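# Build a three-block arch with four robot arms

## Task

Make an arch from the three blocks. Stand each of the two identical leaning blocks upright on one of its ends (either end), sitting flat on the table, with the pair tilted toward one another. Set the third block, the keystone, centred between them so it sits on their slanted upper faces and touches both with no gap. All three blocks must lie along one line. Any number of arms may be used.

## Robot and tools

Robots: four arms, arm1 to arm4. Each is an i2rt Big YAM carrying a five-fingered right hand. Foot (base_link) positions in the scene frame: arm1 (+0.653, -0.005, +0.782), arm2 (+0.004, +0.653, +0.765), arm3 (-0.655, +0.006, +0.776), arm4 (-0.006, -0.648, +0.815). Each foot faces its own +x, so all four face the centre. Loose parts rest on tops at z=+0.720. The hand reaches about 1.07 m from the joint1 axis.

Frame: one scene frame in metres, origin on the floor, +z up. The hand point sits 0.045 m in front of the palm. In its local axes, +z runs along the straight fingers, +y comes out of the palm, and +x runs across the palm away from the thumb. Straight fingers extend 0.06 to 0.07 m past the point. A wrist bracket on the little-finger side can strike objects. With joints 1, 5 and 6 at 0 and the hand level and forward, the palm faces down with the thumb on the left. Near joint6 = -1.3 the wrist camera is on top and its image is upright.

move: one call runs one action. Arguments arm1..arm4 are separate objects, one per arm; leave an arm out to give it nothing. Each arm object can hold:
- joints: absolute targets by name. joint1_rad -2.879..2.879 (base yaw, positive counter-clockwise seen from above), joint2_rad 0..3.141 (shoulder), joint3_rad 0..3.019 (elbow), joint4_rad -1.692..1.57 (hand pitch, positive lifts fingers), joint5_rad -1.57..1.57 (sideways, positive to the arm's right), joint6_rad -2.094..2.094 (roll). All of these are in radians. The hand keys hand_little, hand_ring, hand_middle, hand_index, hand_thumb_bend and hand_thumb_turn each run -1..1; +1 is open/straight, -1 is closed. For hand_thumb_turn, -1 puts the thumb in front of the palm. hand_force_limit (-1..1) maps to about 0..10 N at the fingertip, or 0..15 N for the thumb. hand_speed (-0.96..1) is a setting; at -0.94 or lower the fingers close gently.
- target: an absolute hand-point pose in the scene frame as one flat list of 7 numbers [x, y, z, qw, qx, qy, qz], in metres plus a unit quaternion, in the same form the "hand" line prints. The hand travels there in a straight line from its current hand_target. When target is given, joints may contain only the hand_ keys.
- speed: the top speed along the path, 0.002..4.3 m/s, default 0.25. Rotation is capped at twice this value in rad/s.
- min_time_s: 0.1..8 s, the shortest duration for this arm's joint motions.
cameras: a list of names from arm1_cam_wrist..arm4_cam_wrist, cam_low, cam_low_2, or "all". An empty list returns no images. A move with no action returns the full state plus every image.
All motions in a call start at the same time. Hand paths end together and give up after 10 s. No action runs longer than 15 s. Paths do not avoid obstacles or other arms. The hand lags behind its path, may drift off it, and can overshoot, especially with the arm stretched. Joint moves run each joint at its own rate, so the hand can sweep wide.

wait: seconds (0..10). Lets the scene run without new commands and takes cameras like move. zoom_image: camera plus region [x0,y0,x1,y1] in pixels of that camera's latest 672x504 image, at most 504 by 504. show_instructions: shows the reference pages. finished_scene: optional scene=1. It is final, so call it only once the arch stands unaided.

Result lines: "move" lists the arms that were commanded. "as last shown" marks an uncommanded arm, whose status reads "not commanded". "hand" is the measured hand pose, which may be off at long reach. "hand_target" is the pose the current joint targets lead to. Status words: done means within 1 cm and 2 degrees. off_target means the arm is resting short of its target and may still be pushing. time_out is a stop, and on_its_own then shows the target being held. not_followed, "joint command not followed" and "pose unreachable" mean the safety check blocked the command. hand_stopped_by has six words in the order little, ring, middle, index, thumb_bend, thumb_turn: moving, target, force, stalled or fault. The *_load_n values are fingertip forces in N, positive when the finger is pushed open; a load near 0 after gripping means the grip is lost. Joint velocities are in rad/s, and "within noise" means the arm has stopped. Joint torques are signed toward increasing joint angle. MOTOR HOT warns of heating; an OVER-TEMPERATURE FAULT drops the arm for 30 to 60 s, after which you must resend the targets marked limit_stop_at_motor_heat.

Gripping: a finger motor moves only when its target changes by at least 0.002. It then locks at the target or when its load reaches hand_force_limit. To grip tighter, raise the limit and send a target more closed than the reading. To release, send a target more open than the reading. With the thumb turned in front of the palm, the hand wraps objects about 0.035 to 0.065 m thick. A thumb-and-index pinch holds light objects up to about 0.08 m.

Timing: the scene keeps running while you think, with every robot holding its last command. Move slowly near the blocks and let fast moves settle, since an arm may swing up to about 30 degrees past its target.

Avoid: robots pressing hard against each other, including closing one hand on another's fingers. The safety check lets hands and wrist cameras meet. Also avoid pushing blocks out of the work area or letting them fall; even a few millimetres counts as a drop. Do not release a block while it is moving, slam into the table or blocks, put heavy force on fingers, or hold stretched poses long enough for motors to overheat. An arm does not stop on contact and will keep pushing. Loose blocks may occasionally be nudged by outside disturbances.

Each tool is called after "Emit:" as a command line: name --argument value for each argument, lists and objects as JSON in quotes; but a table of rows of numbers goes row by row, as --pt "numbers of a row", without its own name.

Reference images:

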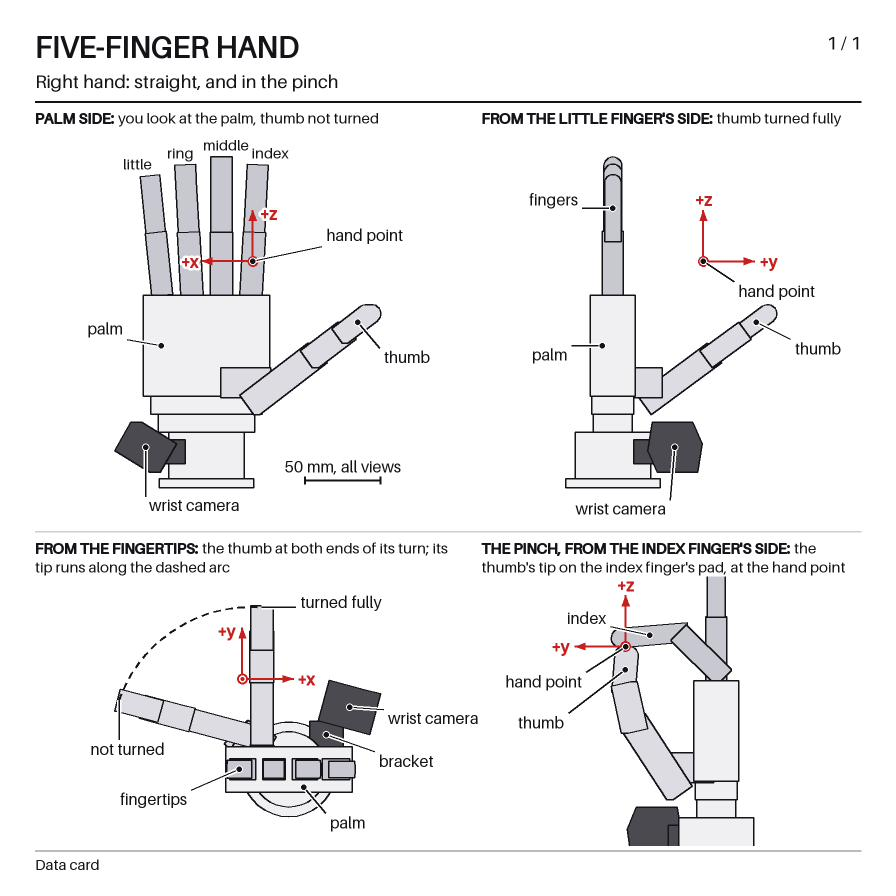

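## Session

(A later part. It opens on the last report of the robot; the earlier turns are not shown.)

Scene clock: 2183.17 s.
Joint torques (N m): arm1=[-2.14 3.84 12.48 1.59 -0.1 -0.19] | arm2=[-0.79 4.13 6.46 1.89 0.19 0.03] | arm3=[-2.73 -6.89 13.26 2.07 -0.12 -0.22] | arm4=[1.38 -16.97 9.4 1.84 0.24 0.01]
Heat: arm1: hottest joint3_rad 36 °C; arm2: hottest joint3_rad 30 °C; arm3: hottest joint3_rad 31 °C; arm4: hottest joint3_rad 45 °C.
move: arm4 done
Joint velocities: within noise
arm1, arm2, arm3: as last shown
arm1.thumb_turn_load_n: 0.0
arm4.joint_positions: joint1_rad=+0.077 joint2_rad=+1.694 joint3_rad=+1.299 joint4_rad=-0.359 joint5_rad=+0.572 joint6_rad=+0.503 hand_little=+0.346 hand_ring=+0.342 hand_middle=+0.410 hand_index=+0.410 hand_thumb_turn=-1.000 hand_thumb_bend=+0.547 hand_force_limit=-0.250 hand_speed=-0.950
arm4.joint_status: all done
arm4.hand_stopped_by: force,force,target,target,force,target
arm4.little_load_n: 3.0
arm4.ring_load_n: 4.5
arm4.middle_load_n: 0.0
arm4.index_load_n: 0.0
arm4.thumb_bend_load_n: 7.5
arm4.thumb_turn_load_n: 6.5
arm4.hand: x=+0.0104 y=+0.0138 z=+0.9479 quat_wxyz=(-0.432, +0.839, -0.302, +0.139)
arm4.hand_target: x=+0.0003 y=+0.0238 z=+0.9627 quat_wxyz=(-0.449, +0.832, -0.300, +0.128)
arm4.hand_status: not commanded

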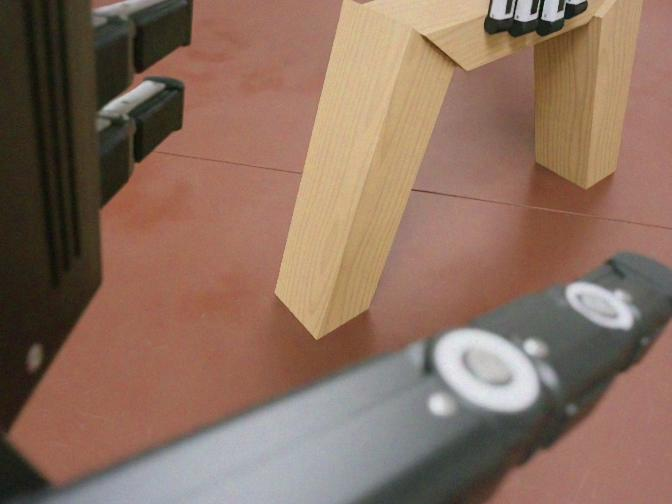

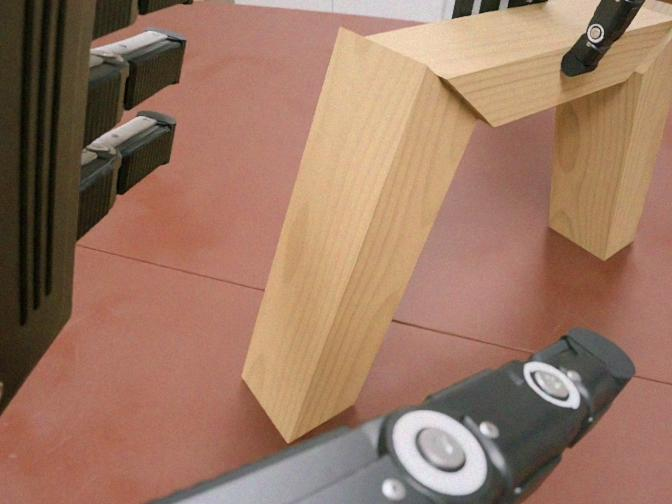

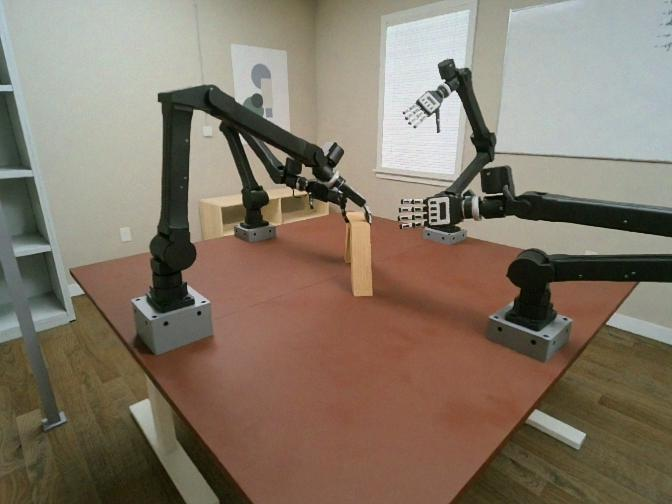

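Emit:
move --arm4 '{"joints": {"hand_little": 0.325, "hand_force_limit": 0.1, "hand_speed": -0.95}}' --cameras '["arm1_cam_wrist", "arm3_cam_wrist", "cam_low"]'

Emit:
zoom_image --camera "arm3_cam_wrist" --region '[410, 40, 530, 150]'

Emit:
zoom_image --camera "arm1_cam_wrist" --region '[390, 0, 500, 100]'

Emit:
zoom_image --camera "cam_low" --region '[330, 200, 390, 300]'

Scene clock: 2213.23 s.
Joint torques (N m): arm1=[-1.49 3.9 12.63 1.52 -0.1 -0.16] | arm2=[-0.97 4.25 6.5 1.92 0.18 0.02] | arm3=[-2.43 -6.48 13.18 1.81 -0.1 -0.27] | arm4=[1.26 -16.97 9.48 1.83 0.24 0.02]
Heat: arm1: hottest joint3_rad 37 °C; arm2: hottest joint3_rad 30 °C; arm3: hottest joint3_rad 32 °C; arm4: hottest joint3_rad 45 °C.
move: arm4 done
Joint velocities: within noise
arm1, arm2, arm3: as last shown
arm1.ring_load_n: -0.5
arm3.middle_load_n: -0.5
arm4.joint_positions: joint1_rad=+0.077 joint2_rad=+1.694 joint3_rad=+1.299 joint4_rad=-0.359 joint5_rad=+0.572 joint6_rad=+0.503 hand_little=+0.334 hand_ring=+0.342 hand_middle=+0.410 hand_index=+0.410 hand_thumb_turn=-1.000 hand_thumb_bend=+0.547 hand_force_limit=+0.100 hand_speed=-0.950
arm4.joint_status: all done
arm4.hand_stopped_by: force,force,target,target,force,target
arm4.little_load_n: 5.5
arm4.ring_load_n: 3.0
arm4.middle_load_n: 0.0
arm4.index_load_n: 0.0
arm4.thumb_bend_load_n: 8.5
arm4.thumb_turn_load_n: 8.0
arm4.hand: x=+0.0104 y=+0.0138 z=+0.9479 quat_wxyz=(-0.432, +0.839, -0.302, +0.139)
arm4.hand_target: x=+0.0003 y=+0.0238 z=+0.9627 quat_wxyz=(-0.449, +0.832, -0.300, +0.128)
arm4.hand_status: not commanded

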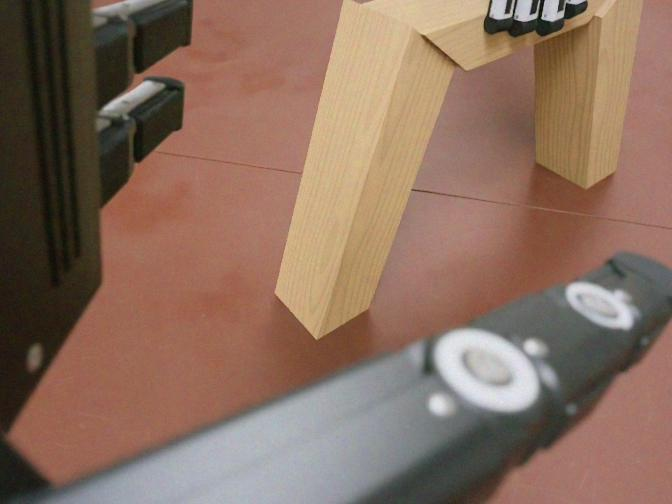

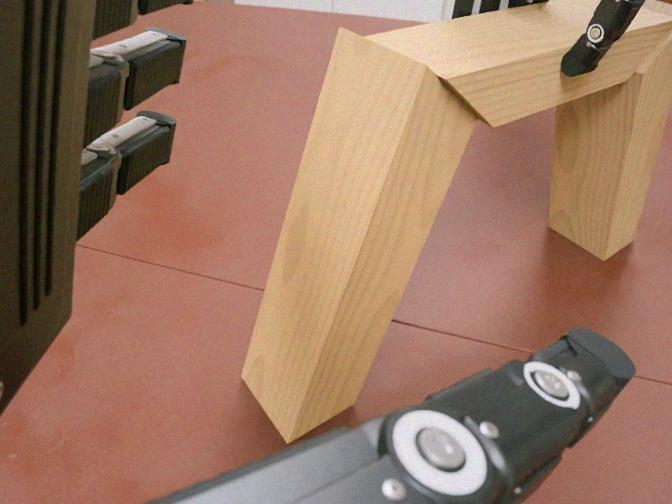

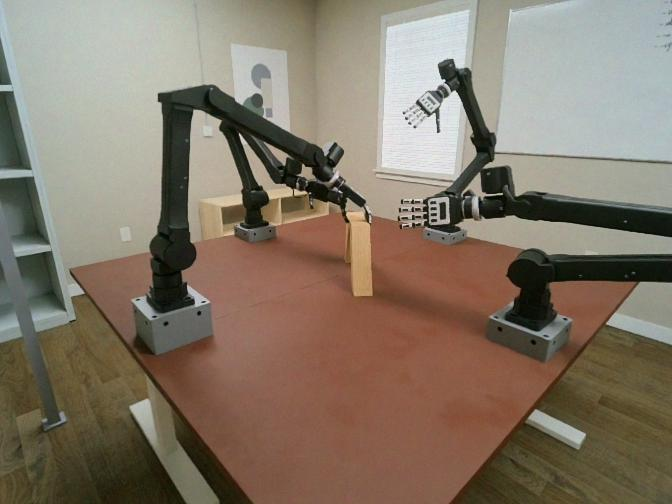

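Scaled by 4.200 from the camera's image (finer frame: 960x720).

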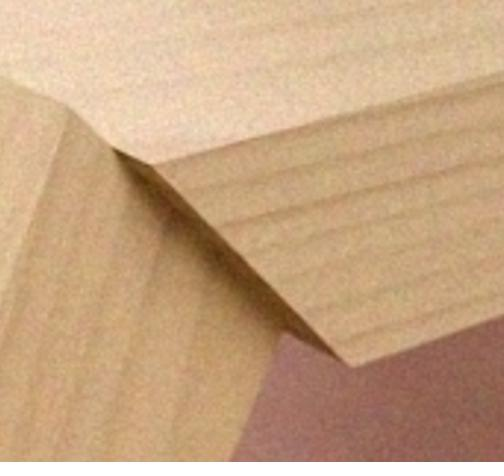

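Scaled by 4.582 from the camera's image (finer frame: 960x720).

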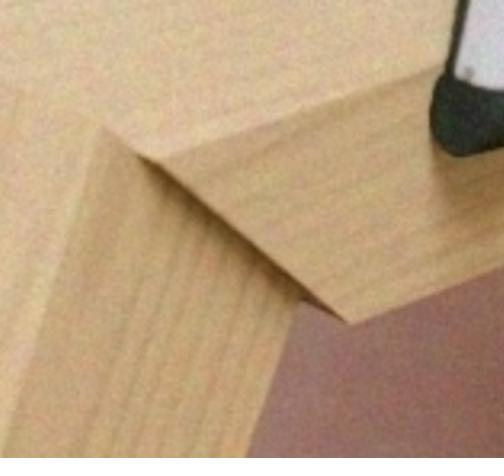

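Scaled by 5.040 from the camera's image (finer frame: 960x720).

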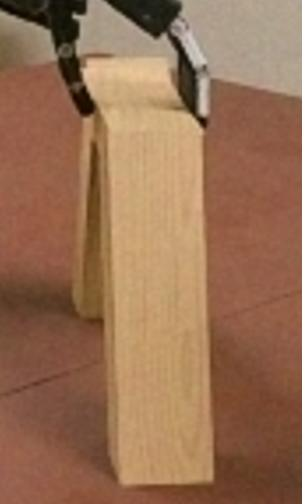

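Emit:
move --arm4 '{"joints": {"hand_thumb_turn": -0.98, "hand_speed": -0.95}}' --cameras '["arm1_cam_wrist", "arm3_cam_wrist", "cam_low"]'

Emit:
zoom_image --camera "arm3_cam_wrist" --region '[410, 40, 530, 150]'

Emit:
zoom_image --camera "arm1_cam_wrist" --region '[390, 0, 500, 100]'

Scene clock: 2254.93 s.
Joint torques (N m): arm1=[-1.73 3.37 12.45 1.35 -0.12 -0.13] | arm2=[-0.85 4.19 6.5 1.91 0.18 0.02] | arm3=[-2.37 -6.95 13.6 1.98 -0.15 -0.2] | arm4=[1.49 -16.85 9.5 1.83 0.25 -0.01]
Heat: arm1: hottest joint3_rad 37 °C; arm2: hottest joint3_rad 30 °C; arm3: hottest joint3_rad 33 °C; arm4: hottest joint3_rad 45 °C.
move: arm4 done
Joint velocities: within noise
arm1, arm2, arm3: as last shown
arm1.ring_load_n: 0.0
arm2.ring_load_n: -0.5
arm3.middle_load_n: 0.0
arm3.thumb_turn_load_n: 0.5
arm4.joint_positions: joint1_rad=+0.077 joint2_rad=+1.694 joint3_rad=+1.299 joint4_rad=-0.359 joint5_rad=+0.572 joint6_rad=+0.503 hand_little=+0.334 hand_ring=+0.342 hand_middle=+0.410 hand_index=+0.410 hand_thumb_turn=-0.980 hand_thumb_bend=+0.547 hand_force_limit=+0.100 hand_speed=-0.950
arm4.joint_status: all done
arm4.hand_stopped_by: force,force,target,target,force,target
arm4.little_load_n: 4.5
arm4.ring_load_n: 2.5
arm4.middle_load_n: 0.0
arm4.index_load_n: -0.5
arm4.thumb_bend_load_n: 6.5
arm4.thumb_turn_load_n: 5.0
arm4.hand: x=+0.0104 y=+0.0138 z=+0.9479 quat_wxyz=(-0.432, +0.839, -0.302, +0.139)
arm4.hand_target: x=+0.0003 y=+0.0238 z=+0.9627 quat_wxyz=(-0.449, +0.832, -0.300, +0.128)
arm4.hand_status: not commanded

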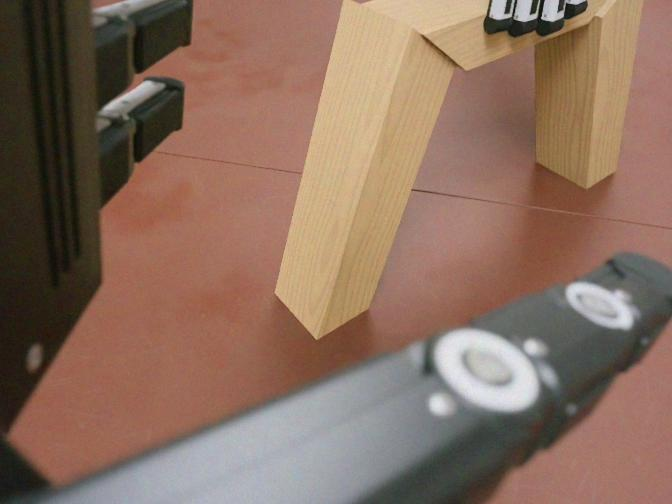

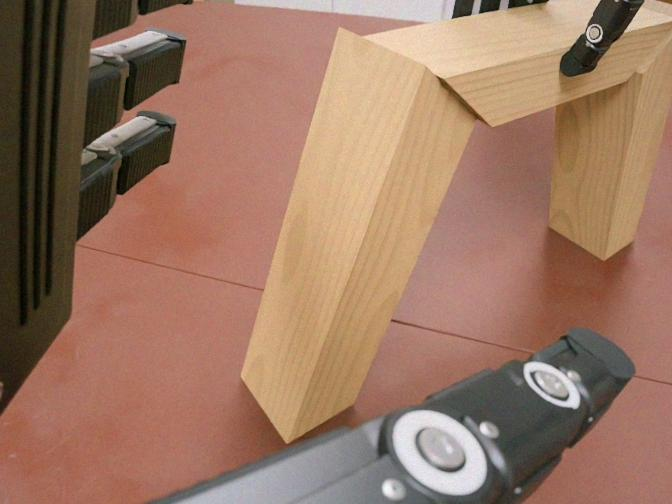

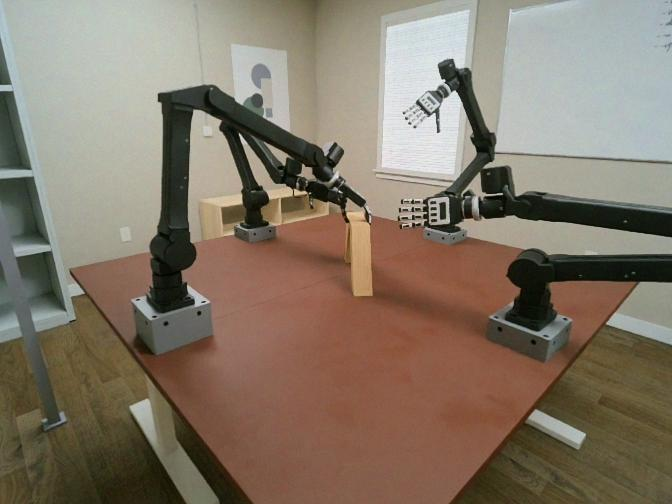

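Scaled by 4.200 from the camera's image (finer frame: 960x720).

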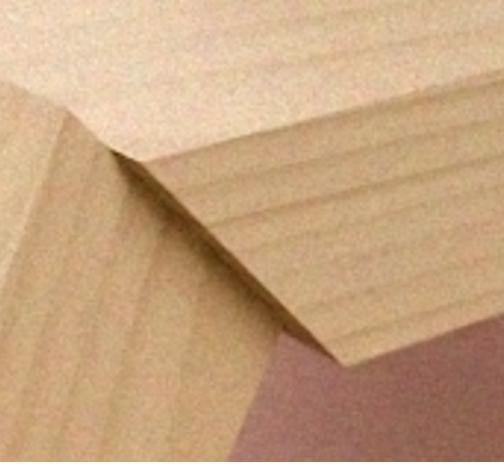

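Scaled by 4.582 from the camera's image (finer frame: 960x720).

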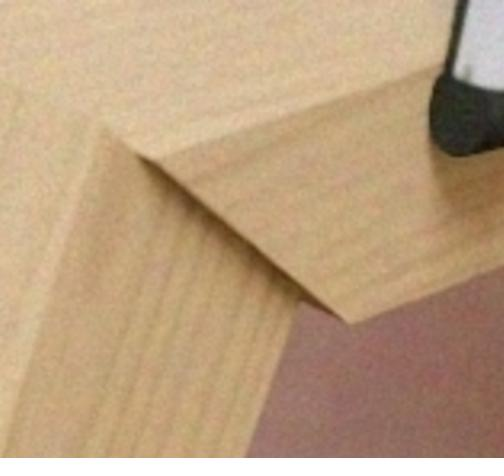

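Emit:
move --arm4 '{"joints": {"hand_thumb_turn": -0.94, "hand_speed": -0.95}}' --cameras '["arm1_cam_wrist", "arm3_cam_wrist", "cam_low"]'

Emit:
zoom_image --camera "arm3_cam_wrist" --region '[410, 40, 530, 150]'

Emit:
zoom_image --camera "arm1_cam_wrist" --region '[390, 0, 500, 100]'

Scene clock: 2262.30 s.
Joint torques (N m): arm1=[-2.14 3.84 12.74 1.5 -0.11 -0.14] | arm2=[-0.91 4.07 6.52 1.91 0.18 0.03] | arm3=[-1.61 -6.48 13.26 1.76 -0.13 -0.25] | arm4=[1.26 -17.03 9.44 1.84 0.24 0.01]
Heat: arm1: hottest joint3_rad 37 °C; arm2: hottest joint3_rad 30 °C; arm3: hottest joint3_rad 33 °C; arm4: hottest joint3_rad 45 °C.
move: arm4 done
Joint velocities: within noise
arm1, arm2, arm3: as last shown
arm1.thumb_turn_load_n: 0.5
arm3.thumb_turn_load_n: 0.0
arm4.joint_positions: joint1_rad=+0.077 joint2_rad=+1.694 joint3_rad=+1.299 joint4_rad=-0.359 joint5_rad=+0.572 joint6_rad=+0.503 hand_little=+0.333 hand_ring=+0.342 hand_middle=+0.410 hand_index=+0.410 hand_thumb_turn=-0.940 hand_thumb_bend=+0.547 hand_force_limit=+0.100 hand_speed=-0.950
arm4.joint_status: all done
arm4.hand_stopped_by: force,force,target,target,force,target
arm4.little_load_n: 1.0
arm4.ring_load_n: 1.5
arm4.middle_load_n: 0.0
arm4.index_load_n: 0.0
arm4.thumb_bend_load_n: 2.5
arm4.thumb_turn_load_n: 0.5
arm4.hand: x=+0.0104 y=+0.0138 z=+0.9479 quat_wxyz=(-0.432, +0.839, -0.302, +0.139)
arm4.hand_target: x=+0.0003 y=+0.0238 z=+0.9627 quat_wxyz=(-0.449, +0.832, -0.300, +0.128)
arm4.hand_status: not commanded

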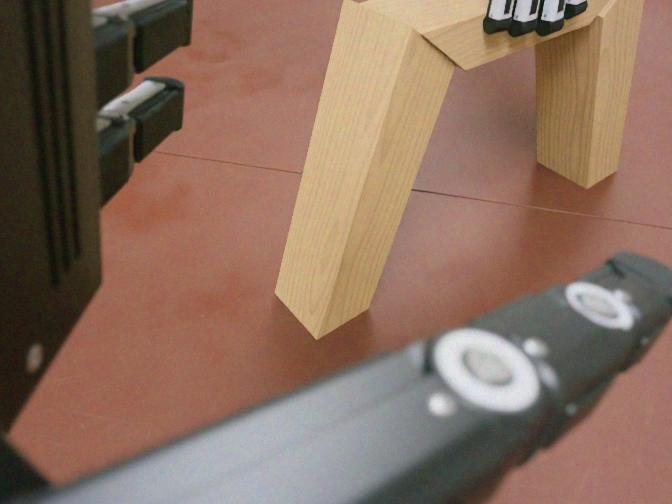

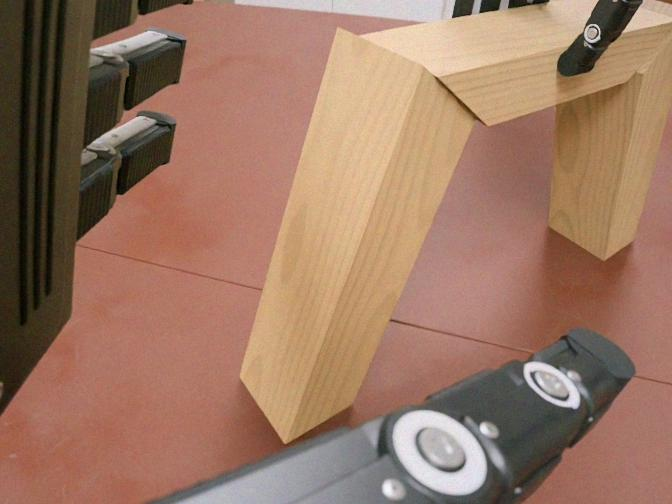

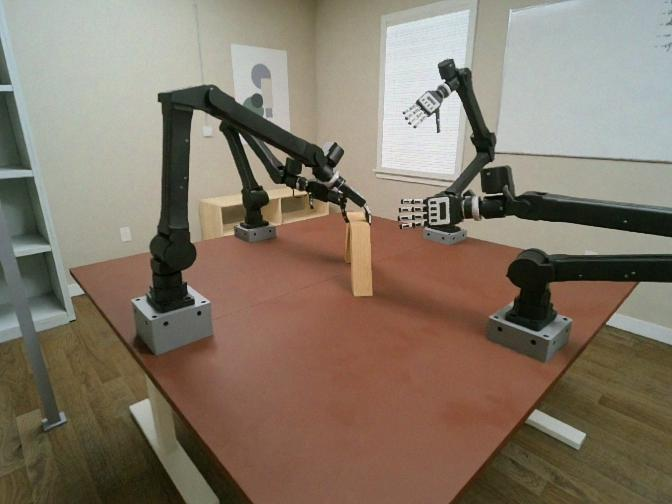

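Scaled by 4.200 from the camera's image (finer frame: 960x720).

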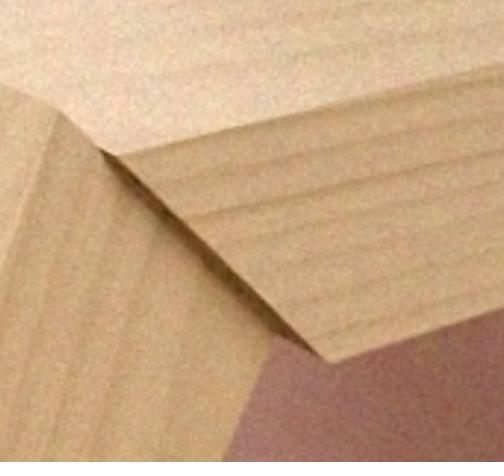

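Scaled by 4.582 from the camera's image (finer frame: 960x720).

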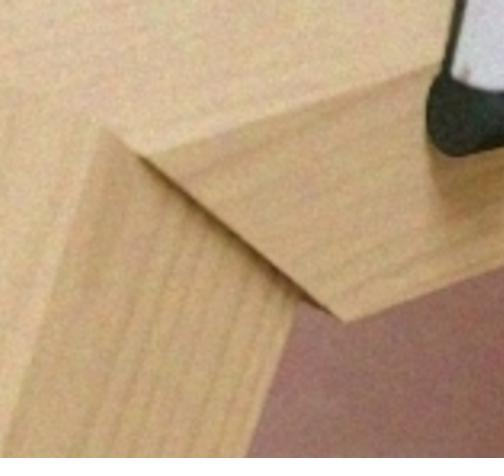

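Emit:
move --arm4 '{"joints": {"hand_thumb_bend": 0.537, "hand_little": 0.328, "hand_force_limit": -0.3, "hand_speed": -0.95}}' --cameras '["arm1_cam_wrist", "arm3_cam_wrist", "cam_low_2"]'

Emit:
zoom_image --camera "arm3_cam_wrist" --region '[410, 40, 530, 150]'

Emit:
zoom_image --camera "arm1_cam_wrist" --region '[390, 0, 500, 100]'

Emit:
zoom_image --camera "cam_low_2" --region '[290, 205, 420, 302]'

Scene clock: 2300.30 s.
Joint torques (N m): arm1=[-1.67 3.08 12.85 1.58 -0.11 -0.13] | arm2=[-0.79 3.9 6.48 1.94 0.19 0.01] | arm3=[-1.73 -7.06 13.35 1.94 -0.12 -0.22] | arm4=[1.55 -16.79 9.48 1.85 0.23 0]
Heat: arm1: hottest joint3_rad 38 °C; arm2: hottest joint3_rad 30 °C; arm3: hottest joint3_rad 33 °C; arm4: hottest joint3_rad 45 °C.
move: arm4 done
Joint velocities: within noise
arm1, arm3: as last shown
arm1.thumb_turn_load_n: 0.0
arm2.joint_positions: joint1_rad=-0.035 joint2_rad=+0.598 joint3_rad=+1.402 joint4_rad=-1.432 joint5_rad=+0.144 joint6_rad=-0.899 hand_little=+1.000 hand_ring=+1.000 hand_middle=+1.000 hand_index=+1.000 hand_thumb_turn=+1.000 hand_thumb_bend=+1.000 hand_force_limit=+0.000 hand_speed=-0.800
arm2.joint_status: not commanded
arm2.hand_stopped_by: target,target,target,target,target,target
arm2.little_load_n: 0.0
arm2.ring_load_n: 0.0
arm2.middle_load_n: 0.0
arm2.index_load_n: 0.0
arm2.thumb_bend_load_n: 0.0
arm2.thumb_turn_load_n: 0.0
arm2.hand: x=-0.0600 y=+0.4722 z=+1.2376 quat_wxyz=(+0.270, +0.333, -0.823, +0.374)
arm2.hand_target: x=-0.0599 y=+0.4721 z=+1.2467 quat_wxyz=(+0.274, +0.330, -0.818, +0.383)
arm2.hand_status: not commanded
arm4.joint_positions: joint1_rad=+0.077 joint2_rad=+1.694 joint3_rad=+1.299 joint4_rad=-0.359 joint5_rad=+0.572 joint6_rad=+0.503 hand_little=+0.329 hand_ring=+0.342 hand_middle=+0.410 hand_index=+0.410 hand_thumb_turn=-0.940 hand_thumb_bend=+0.541 hand_force_limit=-0.300 hand_speed=-0.950
arm4.joint_status: all done
arm4.hand_stopped_by: target,force,target,target,target,target
arm4.little_load_n: 2.5
arm4.ring_load_n: 1.5
arm4.middle_load_n: 0.0
arm4.index_load_n: 0.0
arm4.thumb_bend_load_n: 4.0
arm4.thumb_turn_load_n: 2.0
arm4.hand: x=+0.0104 y=+0.0138 z=+0.9479 quat_wxyz=(-0.432, +0.839, -0.302, +0.139)
arm4.hand_target: x=+0.0003 y=+0.0238 z=+0.9627 quat_wxyz=(-0.449, +0.832, -0.300, +0.128)
arm4.hand_status: not commanded

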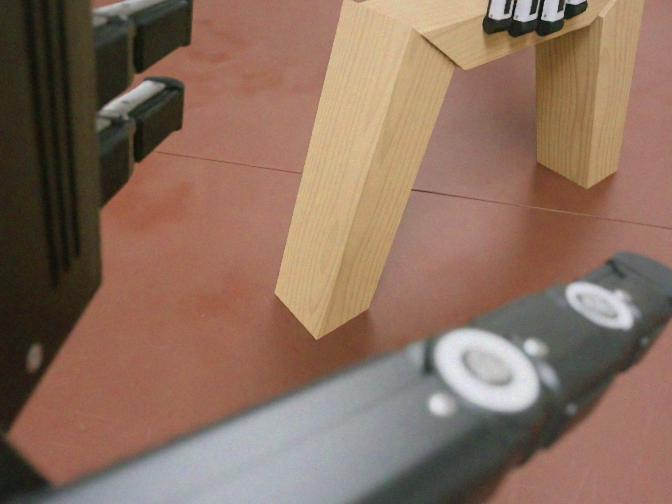

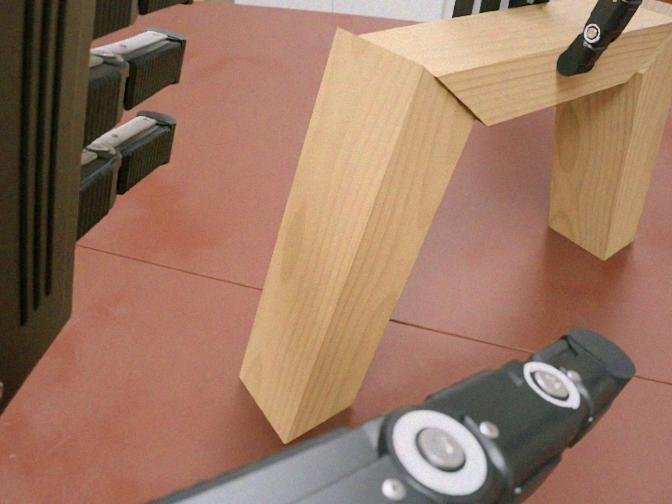

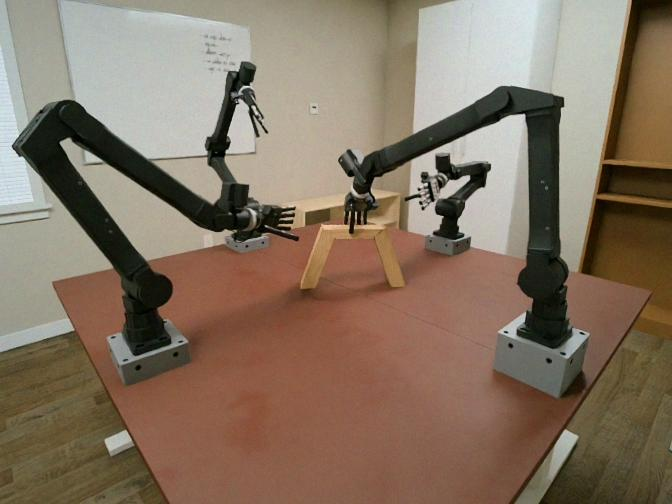

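Scaled by 4.200 from the camera's image (finer frame: 960x720).

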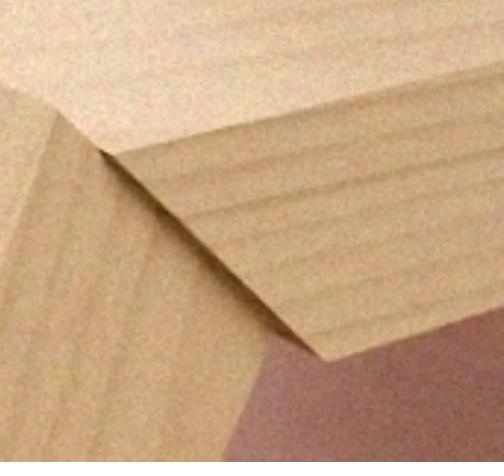

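Scaled by 4.582 from the camera's image (finer frame: 960x720).

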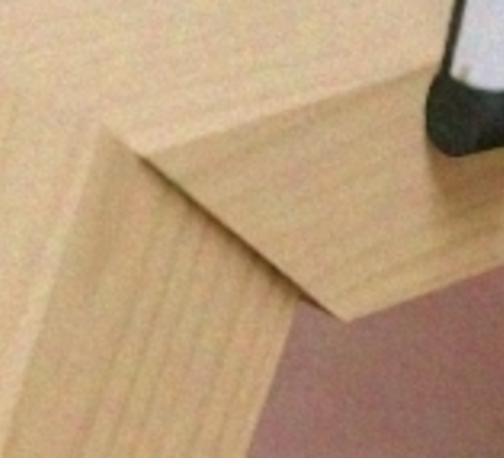

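Scaled by 3.877 from the camera's image (finer frame: 960x720).

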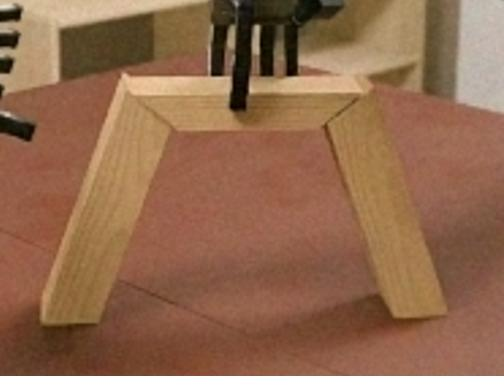

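Emit:
zoom_image --camera "arm3_cam_wrist" --region '[325, 15, 495, 135]'

Emit:
zoom_image --camera "cam_low_2" --region '[318, 215, 346, 241]'

Emit:
zoom_image --camera "cam_low_2" --region '[364, 215, 392, 241]'

Emit:
zoom_image --camera "arm1_cam_wrist" --region '[335, 0, 505, 110]'

Scaled by 2.965 from the camera's image (finer frame: 960x720).

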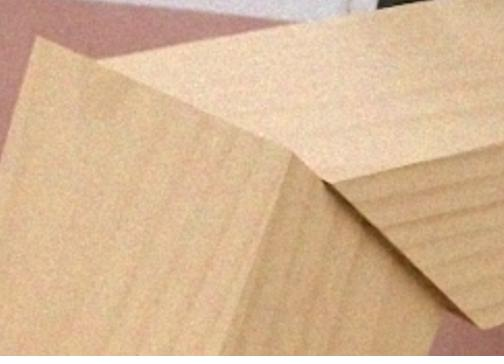

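Scaled by 18.000 from the camera's image (finer frame: 960x720).

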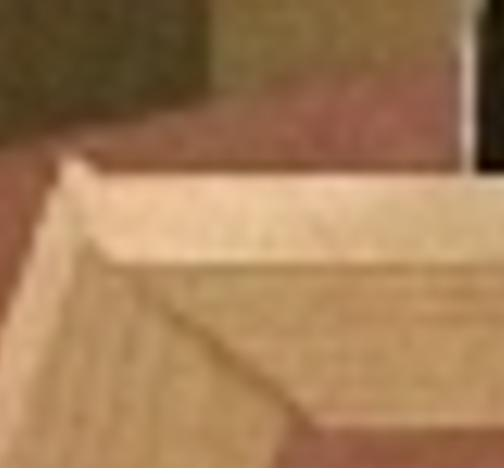

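Scaled by 18.000 from the camera's image (finer frame: 960x720).

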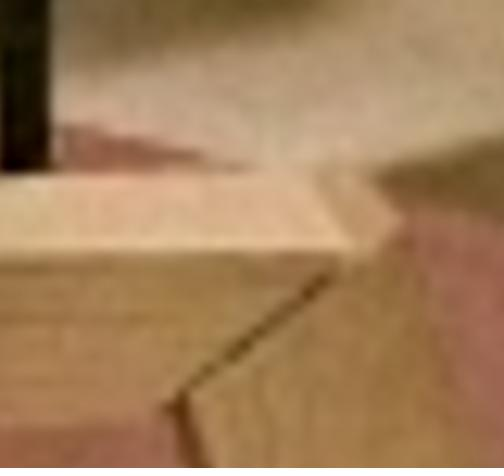

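Scaled by 2.965 from the camera's image (finer frame: 960x720).

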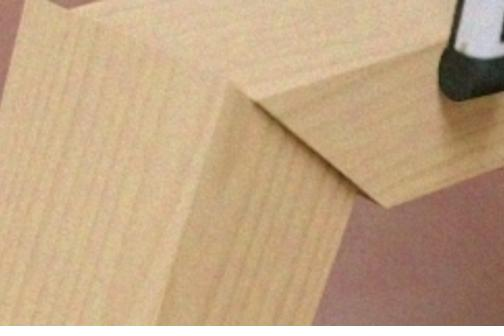

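Emit:
move --arm4 '{"joints": {"hand_index": 0.35, "hand_middle": 0.34, "hand_force_limit": -0.55, "hand_speed": -0.95}}' --cameras '["arm1_cam_wrist", "arm3_cam_wrist", "cam_low_2"]'

Emit:
zoom_image --camera "arm3_cam_wrist" --region '[325, 15, 495, 135]'

Emit:
zoom_image --camera "cam_low_2" --region '[296, 276, 323, 296]'

Emit:
zoom_image --camera "cam_low_2" --region '[385, 275, 412, 295]'

Emit:
zoom_image --camera "arm1_cam_wrist" --region '[335, 0, 505, 110]'

Scene clock: 2367.27 s.
Joint torques (N m): arm1=[-1.73 3.55 12.64 1.57 -0.11 -0.17] | arm2=[-0.91 4.13 6.48 1.87 0.18 0.03] | arm3=[-2.2 -6.77 13.61 1.77 -0.1 -0.25] | arm4=[1.44 -17.08 9.46 1.83 0.24 0]
Heat: arm1: hottest joint3_rad 38 °C; arm2: hottest joint3_rad 30 °C; arm3: hottest joint3_rad 34 °C; arm4: hottest joint3_rad 45 °C.
move: arm4 done
Joint velocities: within noise
arm1.joint_positions: joint1_rad=+0.176 joint2_rad=+0.226 joint3_rad=+0.234 joint4_rad=-0.203 joint5_rad=-0.116 joint6_rad=-1.369 hand_little=+1.000 hand_ring=+1.000 hand_middle=+1.000 hand_index=+1.000 hand_thumb_turn=-1.000 hand_thumb_bend=+1.000 hand_force_limit=-0.350 hand_speed=-0.850
arm1.joint_status: not commanded
arm1.hand_stopped_by: target,target,target,target,target,target
arm1.little_load_n: 0.0
arm1.ring_load_n: 0.0
arm1.middle_load_n: 0.0
arm1.index_load_n: 0.0
arm1.thumb_bend_load_n: 0.0
arm1.thumb_turn_load_n: 0.0
arm1.hand: x=+0.3420 y=-0.0228 z=+0.9724 quat_wxyz=(-0.616, -0.019, +0.772, -0.156)
arm1.hand_target: x=+0.3402 y=-0.0201 z=+0.9997 quat_wxyz=(-0.633, -0.021, +0.759, -0.153)
arm1.hand_status: not commanded
arm2: as last shown
arm2.ring_load_n: -0.5
arm3.joint_positions: joint1_rad=+0.175 joint2_rad=+1.128 joint3_rad=+0.424 joint4_rad=+0.511 joint5_rad=-0.158 joint6_rad=-1.302 hand_little=+1.000 hand_ring=+1.000 hand_middle=+1.000 hand_index=+1.000 hand_thumb_turn=-1.000 hand_thumb_bend=+1.000 hand_force_limit=-0.350 hand_speed=-0.850
arm3.joint_status: not commanded
arm3.hand_stopped_by: target,target,target,target,target,target
arm3.little_load_n: 0.0
arm3.ring_load_n: 0.0
arm3.middle_load_n: 0.0
arm3.index_load_n: 0.0
arm3.thumb_bend_load_n: 0.0
arm3.thumb_turn_load_n: 0.5
arm3.hand: x=-0.1854 y=+0.0472 z=+0.9344 quat_wxyz=(-0.186, +0.770, -0.004, +0.610)
arm3.hand_target: x=-0.1690 y=+0.0418 z=+0.9655 quat_wxyz=(-0.180, +0.754, +0.000, +0.632)
arm3.hand_status: not commanded
arm4.joint_positions: joint1_rad=+0.077 joint2_rad=+1.694 joint3_rad=+1.299 joint4_rad=-0.359 joint5_rad=+0.572 joint6_rad=+0.503 hand_little=+0.329 hand_ring=+0.342 hand_middle=+0.342 hand_index=+0.359 hand_thumb_turn=-0.940 hand_thumb_bend=+0.541 hand_force_limit=-0.550 hand_speed=-0.950
arm4.joint_status: all done
arm4.hand_stopped_by: target,force,force,force,target,target
arm4.little_load_n: 1.0
arm4.ring_load_n: 0.0
arm4.middle_load_n: 3.0
arm4.index_load_n: 1.0
arm4.thumb_bend_load_n: 6.0
arm4.thumb_turn_load_n: 1.0
arm4.hand: x=+0.0104 y=+0.0138 z=+0.9479 quat_wxyz=(-0.432, +0.839, -0.302, +0.139)
arm4.hand_target: x=+0.0003 y=+0.0238 z=+0.9627 quat_wxyz=(-0.449, +0.832, -0.300, +0.128)
arm4.hand_status: not commanded

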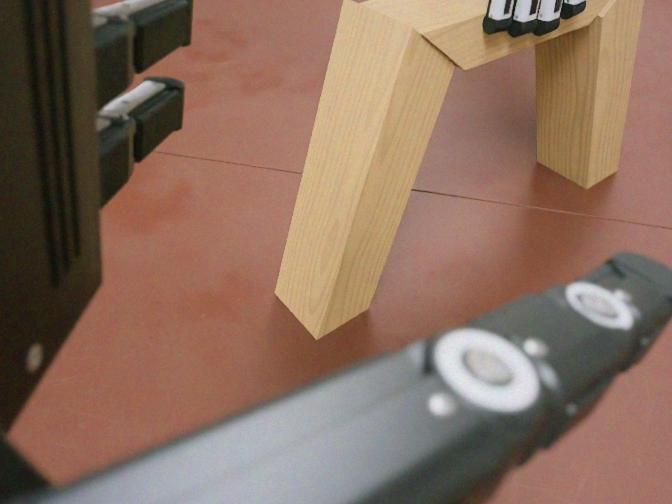

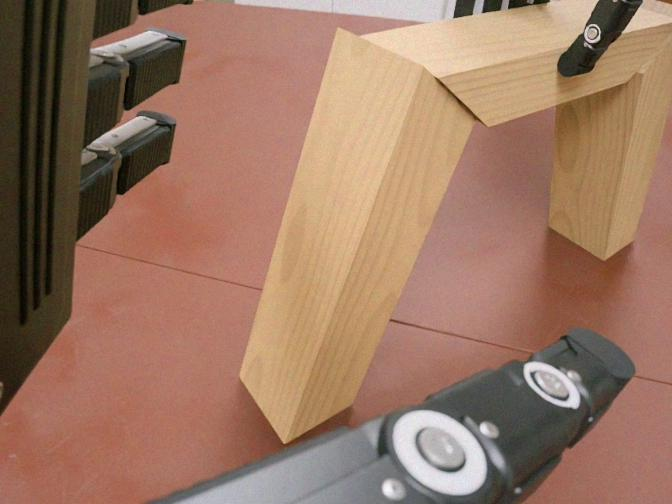

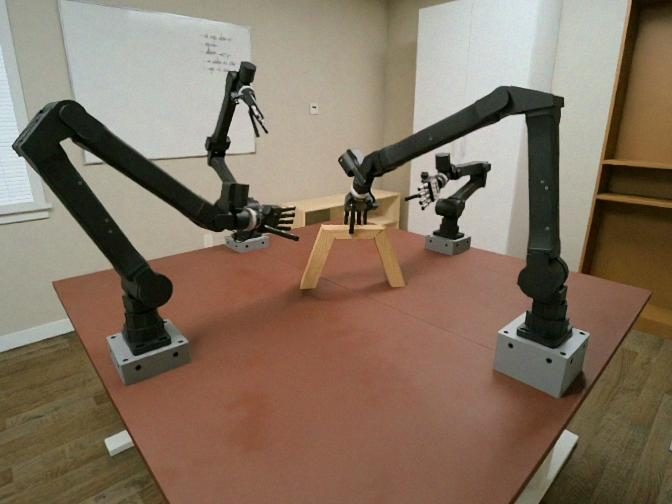

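Scaled by 2.965 from the camera's image (finer frame: 960x720).

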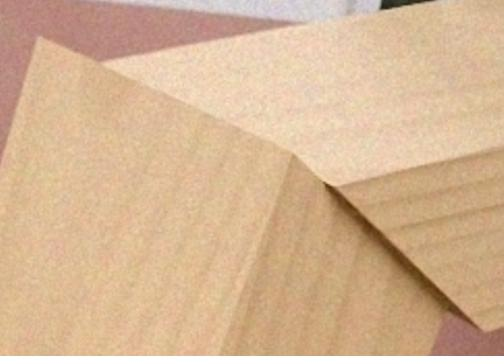

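Scaled by 18.667 from the camera's image (finer frame: 960x720).

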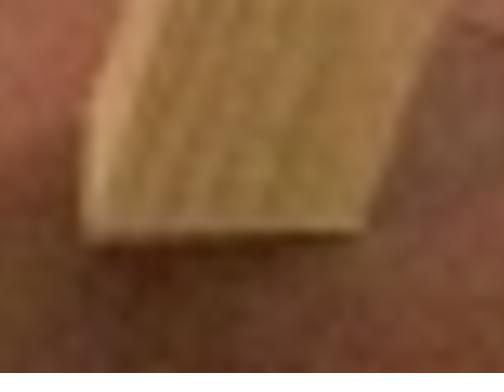

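Scaled by 18.667 from the camera's image (finer frame: 960x720).

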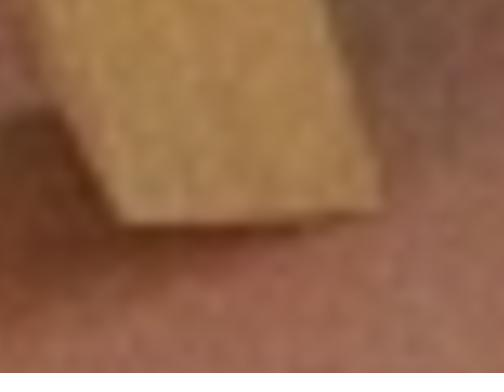

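Scaled by 2.965 from the camera's image (finer frame: 960x720).

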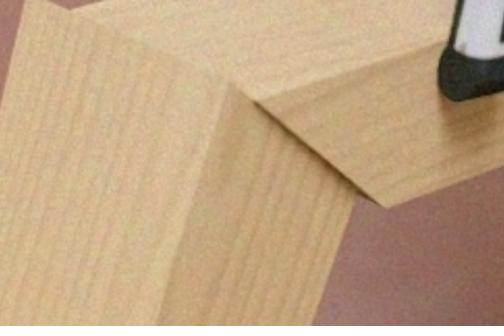

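Emit:
move --arm4 '{"target": [0.0003, 0.0238, 0.9697, -0.449, 0.832, -0.300, 0.128], "speed": 0.02}' --cameras '["arm1_cam_wrist", "arm3_cam_wrist", "cam_low_2"]'

Emit:
zoom_image --camera "arm3_cam_wrist" --region '[325, 15, 495, 135]'

Emit:
zoom_image --camera "arm1_cam_wrist" --region '[335, 0, 505, 110]'

Scene clock: 2396.50 s.
Joint torques (N m): arm1=[-1.32 3.9 12.53 1.72 -0.13 -0.21] | arm2=[-0.85 4.19 6.49 1.91 0.17 0.03] | arm3=[-2.26 -6.36 13.29 1.8 -0.09 -0.24] | arm4=[1.38 -17.55 10.17 1.25 0.24 -0.01]
Heat: arm1: hottest joint3_rad 38 °C; arm2: hottest joint3_rad 30 °C; arm3: hottest joint3_rad 34 °C; arm4: hottest joint3_rad 45 °C.
move: arm4 off_target
Joint velocities: within noise
arm1, arm2, arm3: as last shown
arm2.ring_load_n: 0.0
arm3.index_load_n: -0.5
arm3.thumb_turn_load_n: 0.0
arm4.joint_positions: joint1_rad=+0.077 joint2_rad=+1.694 joint3_rad=+1.299 joint4_rad=-0.359 joint5_rad=+0.572 joint6_rad=+0.503 hand_little=+0.329 hand_ring=+0.342 hand_middle=+0.342 hand_index=+0.359 hand_thumb_turn=-0.940 hand_thumb_bend=+0.541 hand_force_limit=-0.550 hand_speed=-0.950
arm4.joint_status: not commanded
arm4.hand_stopped_by: target,force,force,force,target,target
arm4.little_load_n: 1.0
arm4.ring_load_n: 0.0
arm4.middle_load_n: 3.0
arm4.index_load_n: 1.0
arm4.thumb_bend_load_n: 6.0
arm4.thumb_turn_load_n: 0.5
arm4.hand: x=+0.0104 y=+0.0138 z=+0.9479 quat_wxyz=(-0.432, +0.839, -0.302, +0.139)
arm4.hand_target: x=+0.0004 y=+0.0231 z=+0.9698 quat_wxyz=(-0.449, +0.832, -0.300, +0.128)
arm4.hand_status: off_target (0.026 m and 2.4 deg from the pose sent, 0.026 m and 2.4 deg at the start)

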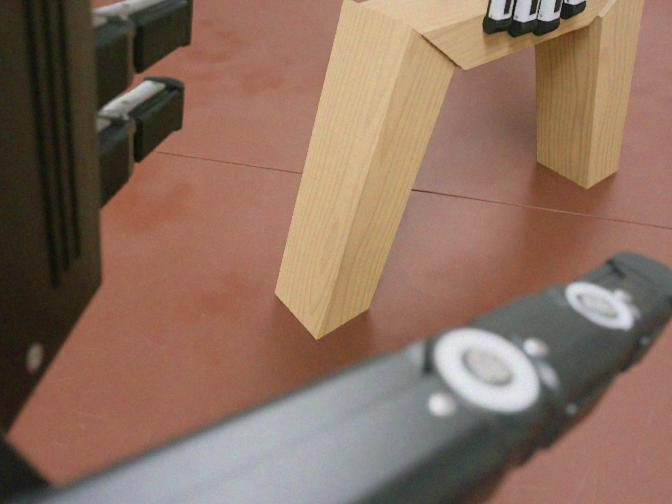

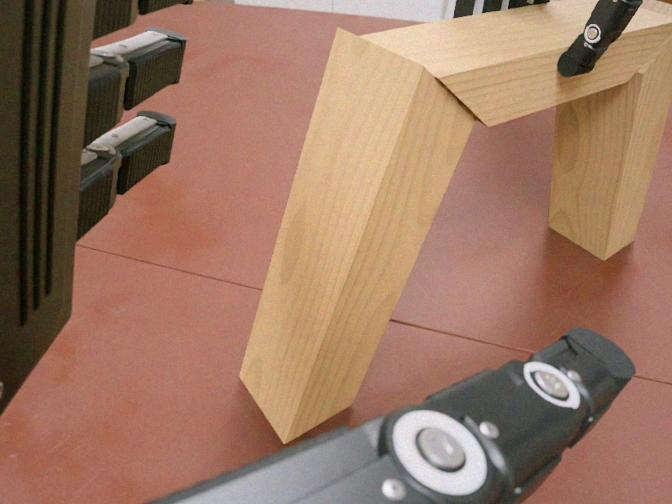

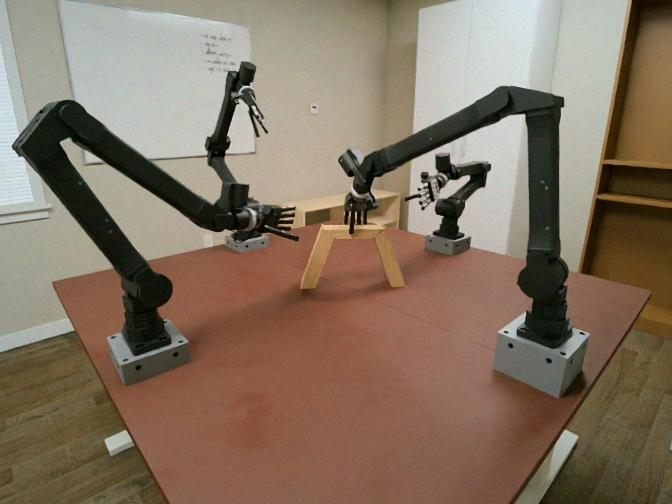

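Scaled by 2.965 from the camera's image (finer frame: 960x720).

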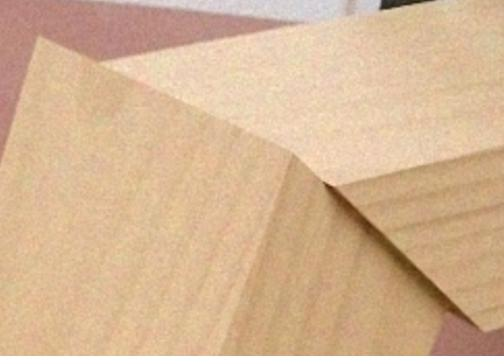

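Scaled by 2.965 from the camera's image (finer frame: 960x720).

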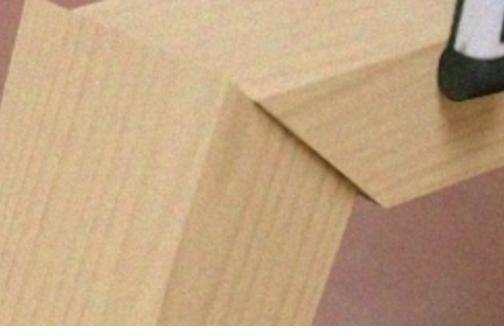

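Emit:
move --arm4 '{"target": [0.0003, 0.0238, 0.9747, -0.449, 0.832, -0.300, 0.128], "speed": 0.02}' --cameras '["arm3_cam_wrist"]'

Emit:
zoom_image --camera "arm3_cam_wrist" --region '[325, 15, 495, 135]'

Scene clock: 2401.43 s.
Joint torques (N m): arm1=[-1.9 3.72 12.66 1.68 -0.09 -0.17] | arm2=[-0.67 4.01 6.49 1.95 0.19 0.02] | arm3=[-2.55 -6.65 13.22 1.87 -0.12 -0.21] | arm4=[1.38 -17.67 10.59 0.8 0.26 0.01]
Heat: arm1: hottest joint3_rad 38 °C; arm2: hottest joint3_rad 30 °C; arm3: hottest joint3_rad 34 °C; arm4: hottest joint3_rad 45 °C.
move: arm4 off_target
Joint velocities: within noise
arm1, arm2, arm3: as last shown
arm3.index_load_n: 0.0
arm4.joint_positions: joint1_rad=+0.077 joint2_rad=+1.694 joint3_rad=+1.299 joint4_rad=-0.360 joint5_rad=+0.572 joint6_rad=+0.503 hand_little=+0.329 hand_ring=+0.342 hand_middle=+0.342 hand_index=+0.359 hand_thumb_turn=-0.940 hand_thumb_bend=+0.541 hand_force_limit=-0.550 hand_speed=-0.950
arm4.joint_status: not commanded
arm4.hand_stopped_by: target,force,force,force,target,target
arm4.little_load_n: 1.0
arm4.ring_load_n: 0.0
arm4.middle_load_n: 3.0
arm4.index_load_n: 1.0
arm4.thumb_bend_load_n: 6.0
arm4.thumb_turn_load_n: 0.5
arm4.hand: x=+0.0104 y=+0.0135 z=+0.9477 quat_wxyz=(-0.432, +0.839, -0.301, +0.139)
arm4.hand_target: x=+0.0004 y=+0.0229 z=+0.9747 quat_wxyz=(-0.449, +0.832, -0.300, +0.128)
arm4.hand_status: off_target (0.031 m and 2.5 deg from the pose sent, 0.030 m and 2.4 deg at the start)

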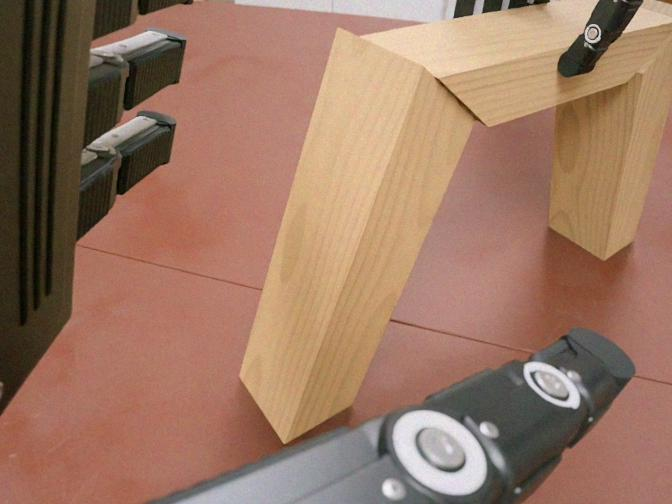

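Scaled by 2.965 from the camera's image (finer frame: 960x720).

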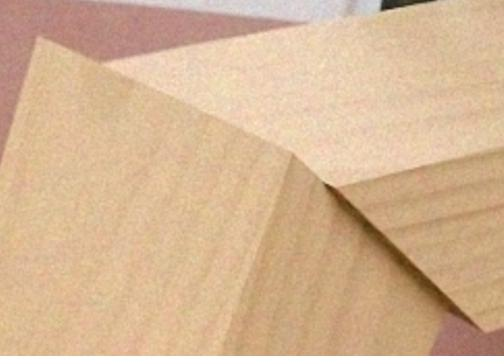

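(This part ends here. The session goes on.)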